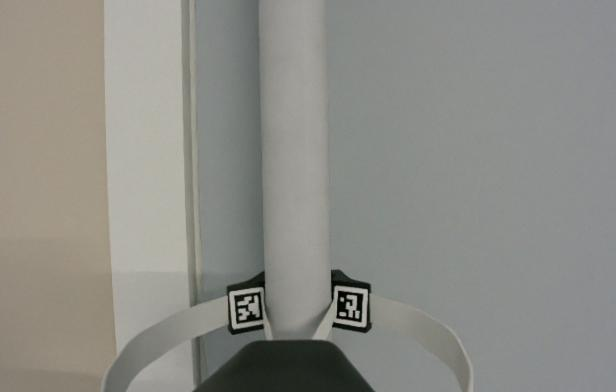

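Hooked. Pull.

{"method": "move", "body": {
  "blocking": false,
  "r2": {"base":{"translate_m":-0.228,"strafe_m":-0.106},"joints":{"wrist_yaw_rad":0.262},"speeds":{"wrist_yaw_rad":0.1},"pace":"slow","contact_limits":{"translate_m":0.8}}
}}

{"method": "wait", "body": {
  "seconds": 3.2
}}

{"method": "wait", "body": {
  "seconds": 1,
  "cameras": ["r2_head_camera","r2_wrist_camera"]
}}

Scene clock: 140.80 s.
move: r2 moving
r1: as last shown
r1.lidar_m: 1.45 1.49 1.93 2.46 2.04 1.47 1.39 1.49 2.02 2.22 2.00 1.43
r1.motor_effort: lift_m=+23(24) arm_m=+4(4) wheel_0=+2(3) wheel_1=+1(1) wheel_2=+1(1)
r1.servo_current: wrist_yaw_rad=33(65) wrist_pitch_rad=39(46) wrist_roll_rad=65(65) gripper_m=33(46)
r1.wrist_depth_mm: 1182 - - - 1255 - - / 1138 - - - 1255 - - / 1138 - - - 1255 - - / 1098 - - - 1281 - - / 1138 - - - 1281 - - / 1138 - 190 - 187 - - / 1138 151 - 136 - - -
r2.base_odometry: x=-3.480 y=-1.408 heading=-2.853
r2.turned_by_wheels: +0.000
r2.turned_by_imu: +0.001
r2.base_tilt: forward=-0.6 right=+0.1
r2.lidar_m: 0.68 0.83 1.22 1.90 2.00 2.85 1.61 1.60 2.94 2.68 1.11 0.79
r2.base_status: translate_m moving; strafe_m moving
r2.joint_positions: lift_m=+0.900 arm_m=+0.300 wrist_yaw_rad=+0.047 wrist_pitch_rad=+0.001 wrist_roll_rad=+0.000 gripper_m=-0.036
r2.joint_status: wrist_yaw_rad moving
r2.measured_speeds: translate_m=-0.047 strafe_m=-0.022 rotate_rad=+0.000 lift_m=+0.000 arm_m=+0.000 wrist_yaw_rad=+0.100 wrist_pitch_rad=+0.000 wrist_roll_rad=+0.000
r2.motor_effort: lift_m=+21(21) arm_m=-4(4) wheel_0=-10(10) wheel_1=-9(10) wheel_2=+19(21)
r2.servo_current: wrist_yaw_rad=59(91) wrist_pitch_rad=46(46) wrist_roll_rad=52(59) gripper_m=156(163)
r2.contact_limits: translate_m 0.8
r2.hand_pose: x=+0.7631 y=-0.0737 z=+1.0777 quat_wxyz=(+1.000, +0.000, +0.001, +0.024) (m; r2's base frame)
r2.wrist_depth_mm: 283 258 246 160 234 227 222 / 286 260 249 162 236 227 224 / 285 262 249 163 236 229 225 / 287 265 251 165 236 231 226 / 291 265 252 166 238 232 228 / 294 268 184 164 178 233 229 / 294 287 263 - 241 232 230
pictures: none

Scene clock: 144.00 s.
earlier move: r2 done
r1.base_odometry: x=-0.732 y=+1.647 heading=-2.384
r1.turned_by_wheels: +0.000
r1.turned_by_imu: +0.000
r1.base_tilt: forward=-1.6 right=+1.3
r1.lidar_m: 1.49 1.50 1.92 2.44 2.04 1.48 1.39 1.47 2.02 2.23 1.97 1.44
r1.base_status: not commanded
r1.joint_positions: lift_m=+0.500 arm_m=+0.000 wrist_yaw_rad=+0.002 wrist_pitch_rad=+0.002 wrist_roll_rad=+0.000 gripper_m=+0.056
r1.joint_status: not commanded
r1.measured_speeds: all 0
r1.motor_effort: lift_m=+23(24) arm_m=+3(4) wheel_0=+3(3) wheel_1=+1(1) wheel_2=+1(1)
r1.servo_current: wrist_yaw_rad=46(65) wrist_pitch_rad=39(52) wrist_roll_rad=39(78) gripper_m=46(52)
r1.hand_pose: x=+0.4595 y=-0.0867 z=+0.6772 quat_wxyz=(+1.000, +0.000, +0.001, +0.001) (m; r1's base frame)
r1.wrist_depth_mm: 1160 - - - 1430 - - / 1160 - - 1430 1499 - - / 1118 - - - - - - / 1118 - - - - - - / 1138 - - - - - - / 1138 - 191 - 188 - - / 1118 151 - 137 - - -
r2.base_odometry: x=-3.303 y=-1.251 heading=-2.851
r2.turned_by_wheels: +0.002
r2.turned_by_imu: +0.004
r2.base_tilt: forward=-0.6 right=+0.1
r2.lidar_m: 0.69 1.05 1.49 1.99 2.15 3.00 1.39 1.36 2.82 2.75 1.36 0.87
r2.base_status: done
r2.joint_positions: lift_m=+0.900 arm_m=+0.300 wrist_yaw_rad=+0.271 wrist_pitch_rad=+0.001 wrist_roll_rad=+0.000 gripper_m=-0.036
r2.joint_status: all done
r2.measured_speeds: all 0
r2.motor_effort: lift_m=+21(21) arm_m=-4(4) wheel_0=+4(10) wheel_1=-3(14) wheel_2=+20(24)
r2.servo_current: wrist_yaw_rad=59(98) wrist_pitch_rad=46(46) wrist_roll_rad=39(72) gripper_m=150(163)
r2.contact_limits: translate_m 0.8
r2.hand_pose: x=+0.7722 y=-0.0070 z=+1.0777 quat_wxyz=(+0.991, +0.000, +0.001, +0.135) (m; r2's base frame)
r2.wrist_depth_mm: - - 246 162 232 225 219 / - - 248 163 233 226 221 / - - 250 164 235 228 222 / - - 252 165 236 229 223 / - - 254 165 238 229 224 / - - 183 166 180 230 226 / - - - - 239 230 227
wait: 3.20 s; at rest by 3.17 s
pictures: none

Scene clock: 145.00 s.
r1.base_odometry: x=-0.732 y=+1.647 heading=-2.384
r1.turned_by_wheels: +0.000
r1.turned_by_imu: +0.000
r1.base_tilt: forward=-1.6 right=+1.3
r1.lidar_m: 1.48 1.48 1.93 2.45 2.06 1.47 1.39 1.48 2.03 2.21 1.98 1.41
r1.base_status: not commanded
r1.joint_positions: lift_m=+0.500 arm_m=+0.000 wrist_yaw_rad=+0.002 wrist_pitch_rad=+0.002 wrist_roll_rad=+0.000 gripper_m=+0.056
r1.joint_status: not commanded
r1.measured_speeds: all 0
r1.motor_effort: lift_m=+23(24) arm_m=+4(4) wheel_0=+2(3) wheel_1=+1(1) wheel_2=+1(1)
r1.servo_current: wrist_yaw_rad=52(65) wrist_pitch_rad=39(52) wrist_roll_rad=46(78) gripper_m=39(52)
r1.hand_pose: x=+0.4595 y=-0.0867 z=+0.6772 quat_wxyz=(+1.000, +0.000, +0.001, +0.001) (m; r1's base frame)
r1.wrist_depth_mm: 1182 - - - 1464 - - / 1160 - - 1499 1499 - - / 1138 - - - - - - / 1138 - - - - - - / 1138 - - - - - - / 1138 - 190 - 187 - - / 1138 151 - 137 - - -
r2.base_odometry: x=-3.303 y=-1.251 heading=-2.851
r2.turned_by_wheels: +0.000
r2.turned_by_imu: +0.000
r2.base_tilt: forward=-0.6 right=+0.0
r2.lidar_m: 0.70 1.06 1.50 2.00 2.13 3.01 1.38 1.37 2.81 2.73 1.37 0.86
r2.base_status: done
r2.joint_positions: lift_m=+0.900 arm_m=+0.300 wrist_yaw_rad=+0.271 wrist_pitch_rad=+0.001 wrist_roll_rad=+0.000 gripper_m=-0.036
r2.joint_status: all done
r2.measured_speeds: all 0
r2.motor_effort: lift_m=+21(21) arm_m=-4(4) wheel_0=+4(10) wheel_1=-4(14) wheel_2=+20(24)
r2.servo_current: wrist_yaw_rad=72(98) wrist_pitch_rad=39(46) wrist_roll_rad=46(72) gripper_m=150(163)
r2.contact_limits: translate_m 0.8
r2.hand_pose: x=+0.7722 y=-0.0070 z=+1.0777 quat_wxyz=(+0.991, +0.000, +0.001, +0.135) (m; r2's base frame)
r2.wrist_depth_mm: - - 247 162 233 224 220 / - - 249 163 233 226 219 / - - 250 164 236 228 222 / - - 250 165 236 228 223 / - - 254 165 238 229 224 / - - 182 166 179 230 226 / - - - - 239 229 227
wait: 1.00 s; at rest by 0.27 s
pictures: r2_head_camera, r2_wrist_camera
Images, in order (width x height): r2_head_camera 420x560, r2_wrist_camera 616x392.

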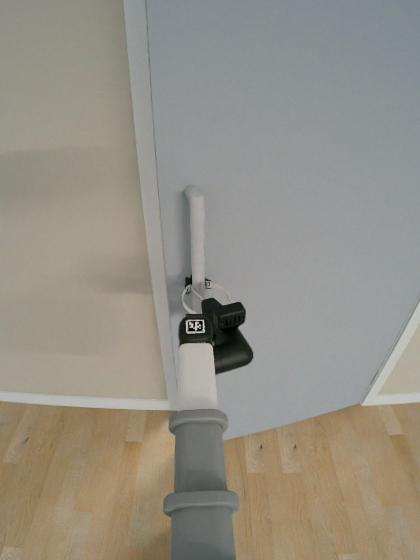

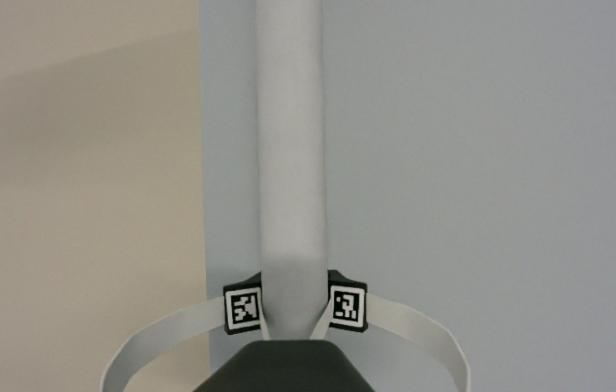

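Perfect. Continue, chaining.

{"method": "move", "body": {
  "blocking": false,
  "r2": {"base":{"translate_m":-0.193,"strafe_m":-0.161},"joints":{"wrist_yaw_rad":0.524},"speeds":{"wrist_yaw_rad":0.1},"pace":"slow","contact_limits":{"translate_m":0.8}}
}}

{"method": "wait", "body": {
  "seconds": 5,
  "cameras": ["r2_wrist_camera"]
}}

{"method": "move", "body": {
  "blocking": false,
  "r2": {"base":{"translate_m":-0.146,"strafe_m":-0.205},"joints":{"wrist_yaw_rad":0.785},"speeds":{"wrist_yaw_rad":0.1},"pace":"slow","contact_limits":{"translate_m":0.8}}
}}

{"method": "wait", "body": {
  "seconds": 5,
  "cameras": ["r2_head_camera","r2_wrist_camera"]
}}

Scene clock: 153.70 s.
move: r2 moving
r1: as last shown
r1.base_tilt: forward=-1.6 right=+1.2
r1.lidar_m: 1.48 1.49 1.93 2.46 2.05 1.48 1.40 1.47 2.02 2.21 1.99 1.43
r1.motor_effort: lift_m=+24(24) arm_m=+3(4) wheel_0=+2(3) wheel_1=+1(1) wheel_2=+1(1)
r1.servo_current: wrist_yaw_rad=52(52) wrist_pitch_rad=46(46) wrist_roll_rad=33(59) gripper_m=39(46)
r1.wrist_depth_mm: 1138 - - - 1182 - - / 1182 - - 1464 1464 - - / 1138 - - - - - - / 1118 - - - - - - / 1138 - - - - - - / 1138 - 191 - 188 - - / 1118 151 - 137 - - -
r2.base_odometry: x=-3.295 y=-1.240 heading=-2.849
r2.turned_by_wheels: +0.002
r2.turned_by_imu: +0.003
r2.base_tilt: forward=-0.6 right=+0.0
r2.lidar_m: 0.73 1.08 1.53 2.01 2.12 3.00 1.38 1.38 2.81 2.72 1.38 0.85
r2.base_status: translate_m moving; strafe_m moving
r2.joint_positions: lift_m=+0.900 arm_m=+0.300 wrist_yaw_rad=+0.310 wrist_pitch_rad=+0.001 wrist_roll_rad=+0.000 gripper_m=-0.036
r2.joint_status: wrist_yaw_rad moving
r2.measured_speeds: translate_m=-0.040 strafe_m=-0.033 rotate_rad=-0.002 lift_m=+0.000 arm_m=+0.000 wrist_yaw_rad=+0.096 wrist_pitch_rad=+0.000 wrist_roll_rad=+0.000
r2.motor_effort: lift_m=+21(21) arm_m=-4(4) wheel_0=+9(11) wheel_1=-7(10) wheel_2=+24(24)
r2.servo_current: wrist_yaw_rad=13(78) wrist_pitch_rad=33(46) wrist_roll_rad=46(59) gripper_m=143(156)
r2.contact_limits: translate_m 0.8
r2.hand_pose: x=+0.7723 y=+0.0047 z=+1.0777 quat_wxyz=(+0.988, +0.000, +0.001, +0.154) (m; r2's base frame)
r2.wrist_depth_mm: - - 248 160 230 223 216 / - - 249 162 232 224 218 / - - 251 163 235 225 219 / - - 252 167 236 226 221 / - - 254 165 237 228 223 / - - 182 166 179 229 223 / - - - - 238 226 224
pictures: none

Scene clock: 156.93 s.
earlier move: r2 done
r1.base_odometry: x=-0.732 y=+1.647 heading=-2.384
r1.turned_by_wheels: +0.000
r1.turned_by_imu: +0.000
r1.base_tilt: forward=-1.6 right=+1.3
r1.lidar_m: 1.48 1.49 1.96 2.44 2.05 1.49 1.39 1.46 2.01 2.24 1.99 1.43
r1.base_status: not commanded
r1.joint_positions: lift_m=+0.500 arm_m=+0.000 wrist_yaw_rad=+0.002 wrist_pitch_rad=+0.002 wrist_roll_rad=+0.000 gripper_m=+0.056
r1.joint_status: not commanded
r1.measured_speeds: all 0
r1.motor_effort: lift_m=+23(24) arm_m=+4(4) wheel_0=+2(3) wheel_1=+1(1) wheel_2=+0(1)
r1.servo_current: wrist_yaw_rad=59(72) wrist_pitch_rad=39(52) wrist_roll_rad=46(65) gripper_m=46(46)
r1.hand_pose: x=+0.4595 y=-0.0867 z=+0.6772 quat_wxyz=(+1.000, +0.000, +0.001, +0.001) (m; r1's base frame)
r1.wrist_depth_mm: 1160 - - - - - - / 1138 - - 1661 - - - / 1118 - - 1661 - - - / 1138 - - - - - - / 1118 - - - - - - / 1160 - 190 - 187 - - / 1118 151 177 137 1205 - -
r2.base_odometry: x=-3.165 y=-1.042 heading=-2.847
r2.turned_by_wheels: +0.002
r2.turned_by_imu: +0.010
r2.base_tilt: forward=-0.7 right=+0.0
r2.lidar_m: 0.69 1.25 1.77 2.18 2.32 3.26 1.14 3.51 2.63 2.55 1.61 0.97
r2.base_status: done
r2.joint_positions: lift_m=+0.900 arm_m=+0.300 wrist_yaw_rad=+0.538 wrist_pitch_rad=+0.001 wrist_roll_rad=+0.000 gripper_m=-0.036
r2.joint_status: all done
r2.measured_speeds: all 0
r2.motor_effort: lift_m=+21(21) arm_m=-5(5) wheel_0=+22(27) wheel_1=+0(10) wheel_2=+24(27)
r2.servo_current: wrist_yaw_rad=72(98) wrist_pitch_rad=46(46) wrist_roll_rad=52(59) gripper_m=143(156)
r2.contact_limits: translate_m 0.8
r2.hand_pose: x=+0.7634 y=+0.0726 z=+1.0777 quat_wxyz=(+0.964, +0.000, +0.001, +0.266) (m; r2's base frame)
r2.wrist_depth_mm: - - 249 165 228 218 211 / 1756 - 251 162 229 220 211 / - - 253 166 231 221 213 / - - 253 166 232 223 214 / 1808 - 255 166 234 223 216 / 1808 - 179 167 179 224 216 / - - - - 236 221 218
wait: 3.23 of 5 s (r2 has come to rest)
pictures: r2_wrist_camera
Images, in order (width x height): r2_wrist_camera 616x392.

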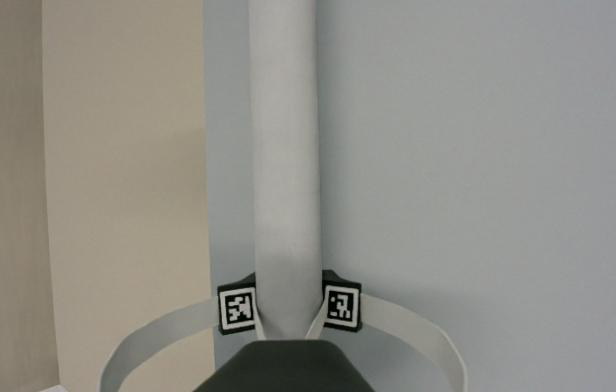

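Scene clock: 157.43 s.
move: r2 moving
r1: as last shown
r1.lidar_m: 1.48 1.50 1.91 2.45 2.04 1.48 1.40 1.47 1.99 2.24 1.99 1.42
r1.motor_effort: lift_m=+23(24) arm_m=+4(4) wheel_0=+2(3) wheel_1=+1(1) wheel_2=+1(1)
r1.servo_current: wrist_yaw_rad=59(59) wrist_pitch_rad=33(46) wrist_roll_rad=39(59) gripper_m=33(46)
r1.wrist_depth_mm: 1182 - - - - - - / 1118 - - 1708 - - - / 1138 - - 1708 - - - / 1138 - - - - - - / 1138 - - - - - - / 1160 - 190 - 187 - - / 1118 151 178 137 1229 - -
r2.base_odometry: x=-3.161 y=-1.030 heading=-2.845
r2.turned_by_wheels: +0.003
r2.turned_by_imu: +0.009
r2.base_tilt: forward=-0.6 right=+0.0
r2.lidar_m: 0.69 1.28 1.85 2.19 2.35 3.28 1.13 3.44 2.63 2.53 1.60 0.94
r2.base_status: translate_m moving; strafe_m moving
r2.joint_positions: lift_m=+0.900 arm_m=+0.300 wrist_yaw_rad=+0.574 wrist_pitch_rad=+0.001 wrist_roll_rad=+0.000 gripper_m=-0.036
r2.joint_status: wrist_yaw_rad moving
r2.measured_speeds: translate_m=-0.027 strafe_m=-0.046 rotate_rad=+0.003 lift_m=+0.000 arm_m=+0.000 wrist_yaw_rad=+0.109 wrist_pitch_rad=+0.000 wrist_roll_rad=+0.000
r2.motor_effort: lift_m=+21(21) arm_m=-4(5) wheel_0=+19(23) wheel_1=-7(7) wheel_2=+23(27)
r2.servo_current: wrist_yaw_rad=0(91) wrist_pitch_rad=39(39) wrist_roll_rad=39(52) gripper_m=143(150)
r2.contact_limits: translate_m 0.8
r2.hand_pose: x=+0.7606 y=+0.0832 z=+1.0777 quat_wxyz=(+0.959, +0.000, +0.001, +0.283) (m; r2's base frame)
r2.wrist_depth_mm: - - 252 163 227 216 208 / - - 252 163 229 218 - / 1808 - 254 163 230 219 211 / 1863 - 256 164 232 219 211 / 1863 - 257 165 234 221 213 / - - 182 166 179 221 214 / - - - - 235 220 215
pictures: none

Scene clock: 161.77 s.
earlier move: r2 done
r1.base_odometry: x=-0.732 y=+1.647 heading=-2.384
r1.turned_by_wheels: +0.000
r1.turned_by_imu: +0.000
r1.base_tilt: forward=-1.6 right=+1.3
r1.lidar_m: 1.50 1.50 1.92 2.45 2.04 1.46 1.40 1.46 2.02 2.23 1.98 1.42
r1.base_status: not commanded
r1.joint_positions: lift_m=+0.500 arm_m=+0.000 wrist_yaw_rad=+0.002 wrist_pitch_rad=+0.002 wrist_roll_rad=+0.000 gripper_m=+0.056
r1.joint_status: not commanded
r1.measured_speeds: all 0
r1.motor_effort: lift_m=+23(24) arm_m=+3(4) wheel_0=+2(3) wheel_1=+1(1) wheel_2=+1(1)
r1.servo_current: wrist_yaw_rad=46(78) wrist_pitch_rad=33(52) wrist_roll_rad=46(65) gripper_m=46(46)
r1.hand_pose: x=+0.4595 y=-0.0867 z=+0.6772 quat_wxyz=(+1.000, +0.000, +0.001, +0.001) (m; r1's base frame)
r1.wrist_depth_mm: - - - - - - - / 1138 - - 1756 - - - / 1138 - - - - - - / 1138 - - - - - - / 1118 - - - - - - / 1160 - 190 - 188 - - / 1160 152 1430 143 1205 - -
r2.base_odometry: x=-3.085 y=-0.803 heading=-2.845
r2.turned_by_wheels: +0.000
r2.turned_by_imu: +0.079
r2.base_tilt: forward=-0.7 right=+0.0
r2.lidar_m: 0.68 0.75 2.19 2.40 2.64 1.12 0.99 2.94 2.38 2.36 1.60 1.02
r2.base_status: done
r2.joint_positions: lift_m=+0.900 arm_m=+0.300 wrist_yaw_rad=+0.797 wrist_pitch_rad=+0.001 wrist_roll_rad=+0.000 gripper_m=-0.036
r2.joint_status: all done
r2.measured_speeds: all 0
r2.motor_effort: lift_m=+21(21) arm_m=-8(8) wheel_0=+15(29) wheel_1=+3(8) wheel_2=+14(27)
r2.servo_current: wrist_yaw_rad=72(104) wrist_pitch_rad=46(46) wrist_roll_rad=46(59) gripper_m=137(150)
r2.contact_limits: translate_m 0.8
r2.hand_pose: x=+0.7352 y=+0.1452 z=+1.0777 quat_wxyz=(+0.922, +0.000, +0.000, +0.388) (m; r2's base frame)
r2.wrist_depth_mm: - - - 162 221 204 193 / - - - 163 224 206 196 / - - - 163 225 207 197 / - - - 165 227 209 198 / - - - 165 228 210 200 / - - 186 165 179 211 200 / - - - - 227 - 201
wait: 4.33 of 5 s (r2 has come to rest)
pictures: r2_head_camera, r2_wrist_camera
Images, in order (width x height): r2_head_camera 420x560, r2_wrist_camera 616x392.

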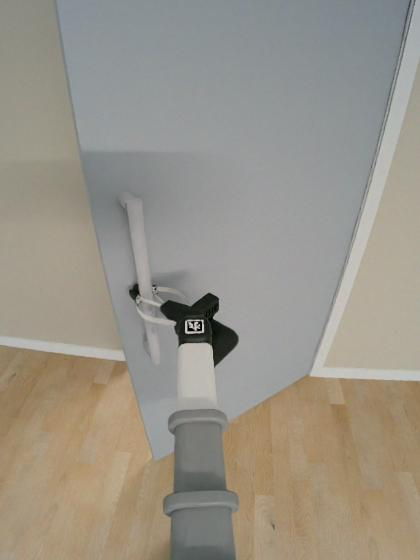

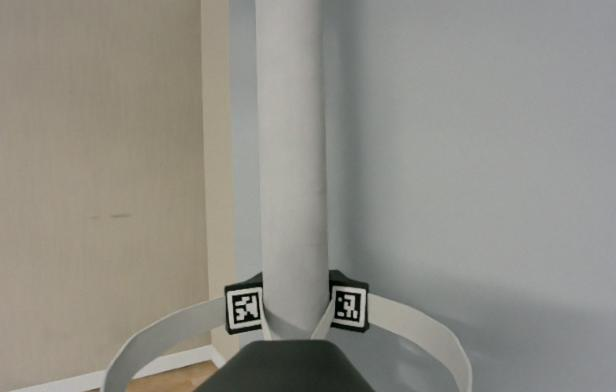

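{"method": "move", "body": {
  "blocking": false,
  "r2": {"base":{"translate_m":-0.121,"strafe_m":-0.2},"joints":{"wrist_yaw_rad":0.957},"speeds":{"wrist_yaw_rad":0.07},"pace":"slow","contact_limits":{"translate_m":0.8}}
}}

{"method": "wait", "body": {
  "seconds": 5,
  "cameras": ["r2_head_camera","r2_wrist_camera"]
}}

Scene clock: 173.90 s.
move: r2 moving
r1: as last shown
r1.lidar_m: 1.50 1.48 1.89 2.46 2.03 1.46 1.40 1.46 2.02 2.23 1.97 1.41
r1.motor_effort: lift_m=+23(24) arm_m=+4(4) wheel_0=+3(3) wheel_1=+1(1) wheel_2=+1(1)
r1.servo_current: wrist_yaw_rad=59(65) wrist_pitch_rad=33(46) wrist_roll_rad=65(65) gripper_m=39(46)
r1.wrist_depth_mm: - - - - - - - / 1160 - - 1808 - - - / 1138 - - - - - - / 1138 - - - - - - / 1118 - - - - - - / 1160 - 190 - 187 - - / 1118 152 1464 143 1205 - -
r2.base_odometry: x=-3.082 y=-0.791 heading=-2.842
r2.turned_by_wheels: +0.003
r2.turned_by_imu: +0.003
r2.base_tilt: forward=-0.6 right=+0.0
r2.lidar_m: 0.69 0.74 2.22 2.41 2.64 1.13 1.01 2.93 2.37 2.33 1.62 1.02
r2.base_status: translate_m moving; strafe_m moving
r2.joint_positions: lift_m=+0.900 arm_m=+0.300 wrist_yaw_rad=+0.820 wrist_pitch_rad=+0.001 wrist_roll_rad=+0.000 gripper_m=-0.036
r2.joint_status: wrist_yaw_rad moving
r2.measured_speeds: translate_m=-0.024 strafe_m=-0.041 rotate_rad=+0.001 lift_m=+0.000 arm_m=+0.000 wrist_yaw_rad=+0.072 wrist_pitch_rad=+0.000 wrist_roll_rad=+0.000
r2.motor_effort: lift_m=+21(21) arm_m=-7(8) wheel_0=+19(23) wheel_1=-7(7) wheel_2=+21(25)
r2.servo_current: wrist_yaw_rad=65(78) wrist_pitch_rad=33(39) wrist_roll_rad=46(52) gripper_m=143(143)
r2.contact_limits: translate_m 0.8
r2.hand_pose: x=+0.7318 y=+0.1512 z=+1.0777 quat_wxyz=(+0.917, +0.000, +0.000, +0.399) (m; r2's base frame)
r2.wrist_depth_mm: - - - 162 221 205 193 / - - - 163 223 206 195 / - - - 163 225 206 196 / - - - 167 225 208 196 / - - - 165 228 209 198 / - - 186 166 180 209 198 / - - - - 227 204 198
pictures: none

Scene clock: 177.13 s.
earlier move: r2 done
r1.base_odometry: x=-0.732 y=+1.647 heading=-2.384
r1.turned_by_wheels: +0.000
r1.turned_by_imu: +0.000
r1.base_tilt: forward=-1.6 right=+1.3
r1.lidar_m: 1.48 1.51 1.93 2.45 2.04 1.48 1.39 1.46 2.00 2.22 1.97 1.41
r1.base_status: not commanded
r1.joint_positions: lift_m=+0.500 arm_m=+0.000 wrist_yaw_rad=+0.002 wrist_pitch_rad=+0.002 wrist_roll_rad=+0.000 gripper_m=+0.056
r1.joint_status: not commanded
r1.measured_speeds: all 0
r1.motor_effort: lift_m=+23(24) arm_m=+3(4) wheel_0=+2(3) wheel_1=+0(1) wheel_2=+1(1)
r1.servo_current: wrist_yaw_rad=65(65) wrist_pitch_rad=52(52) wrist_roll_rad=52(72) gripper_m=39(52)
r1.hand_pose: x=+0.4595 y=-0.0867 z=+0.6772 quat_wxyz=(+1.000, +0.000, +0.001, +0.001) (m; r1's base frame)
r1.wrist_depth_mm: - - - - - - - / 1118 - - - - - - / 1118 - - - - - - / 1118 - - - - - - / 1118 - - - - - - / 1138 - 190 - 188 - - / 1160 151 1397 153 1229 - -
r2.base_odometry: x=-3.029 y=-0.577 heading=-2.842
r2.turned_by_wheels: +0.000
r2.turned_by_imu: +0.093
r2.base_tilt: forward=-0.7 right=+0.0
r2.lidar_m: 0.67 0.72 2.60 2.62 2.97 0.98 1.22 2.54 2.15 2.14 1.58 1.09
r2.base_status: done
r2.joint_positions: lift_m=+0.900 arm_m=+0.300 wrist_yaw_rad=+0.970 wrist_pitch_rad=+0.001 wrist_roll_rad=+0.000 gripper_m=-0.036
r2.joint_status: all done
r2.measured_speeds: translate_m=-0.001 strafe_m=+0.000 rotate_rad=-0.002 lift_m=+0.000 arm_m=+0.000 wrist_yaw_rad=+0.000 wrist_pitch_rad=+0.000 wrist_roll_rad=+0.000
r2.motor_effort: lift_m=+21(21) arm_m=-8(10) wheel_0=+19(31) wheel_1=+3(8) wheel_2=+15(26)
r2.servo_current: wrist_yaw_rad=78(111) wrist_pitch_rad=39(46) wrist_roll_rad=46(59) gripper_m=143(150)
r2.contact_limits: translate_m 0.8
r2.hand_pose: x=+0.7063 y=+0.1885 z=+1.0777 quat_wxyz=(+0.885, +0.000, +0.000, +0.466) (m; r2's base frame)
r2.wrist_depth_mm: - - - 163 217 198 - / - - - 163 218 197 183 / - - - 164 220 198 185 / - - - 165 221 200 186 / - - - 165 224 201 187 / - - 185 167 178 202 188 / - - - - 223 196 189
wait: 3.23 of 5 s (r2 has come to rest)
pictures: r2_head_camera, r2_wrist_camera
Images, in order (width x height): r2_head_camera 420x560, r2_wrist_camera 616x392.

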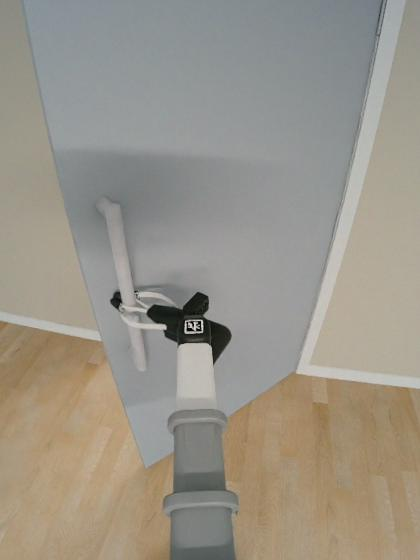

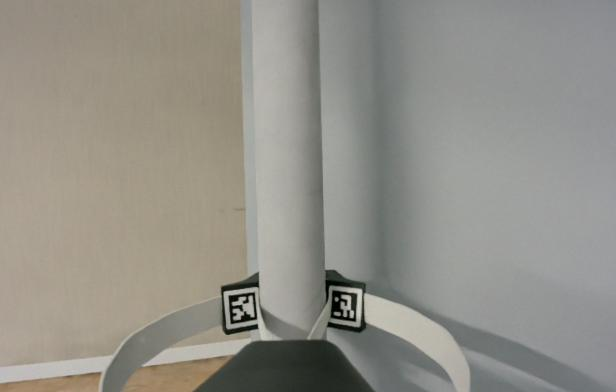

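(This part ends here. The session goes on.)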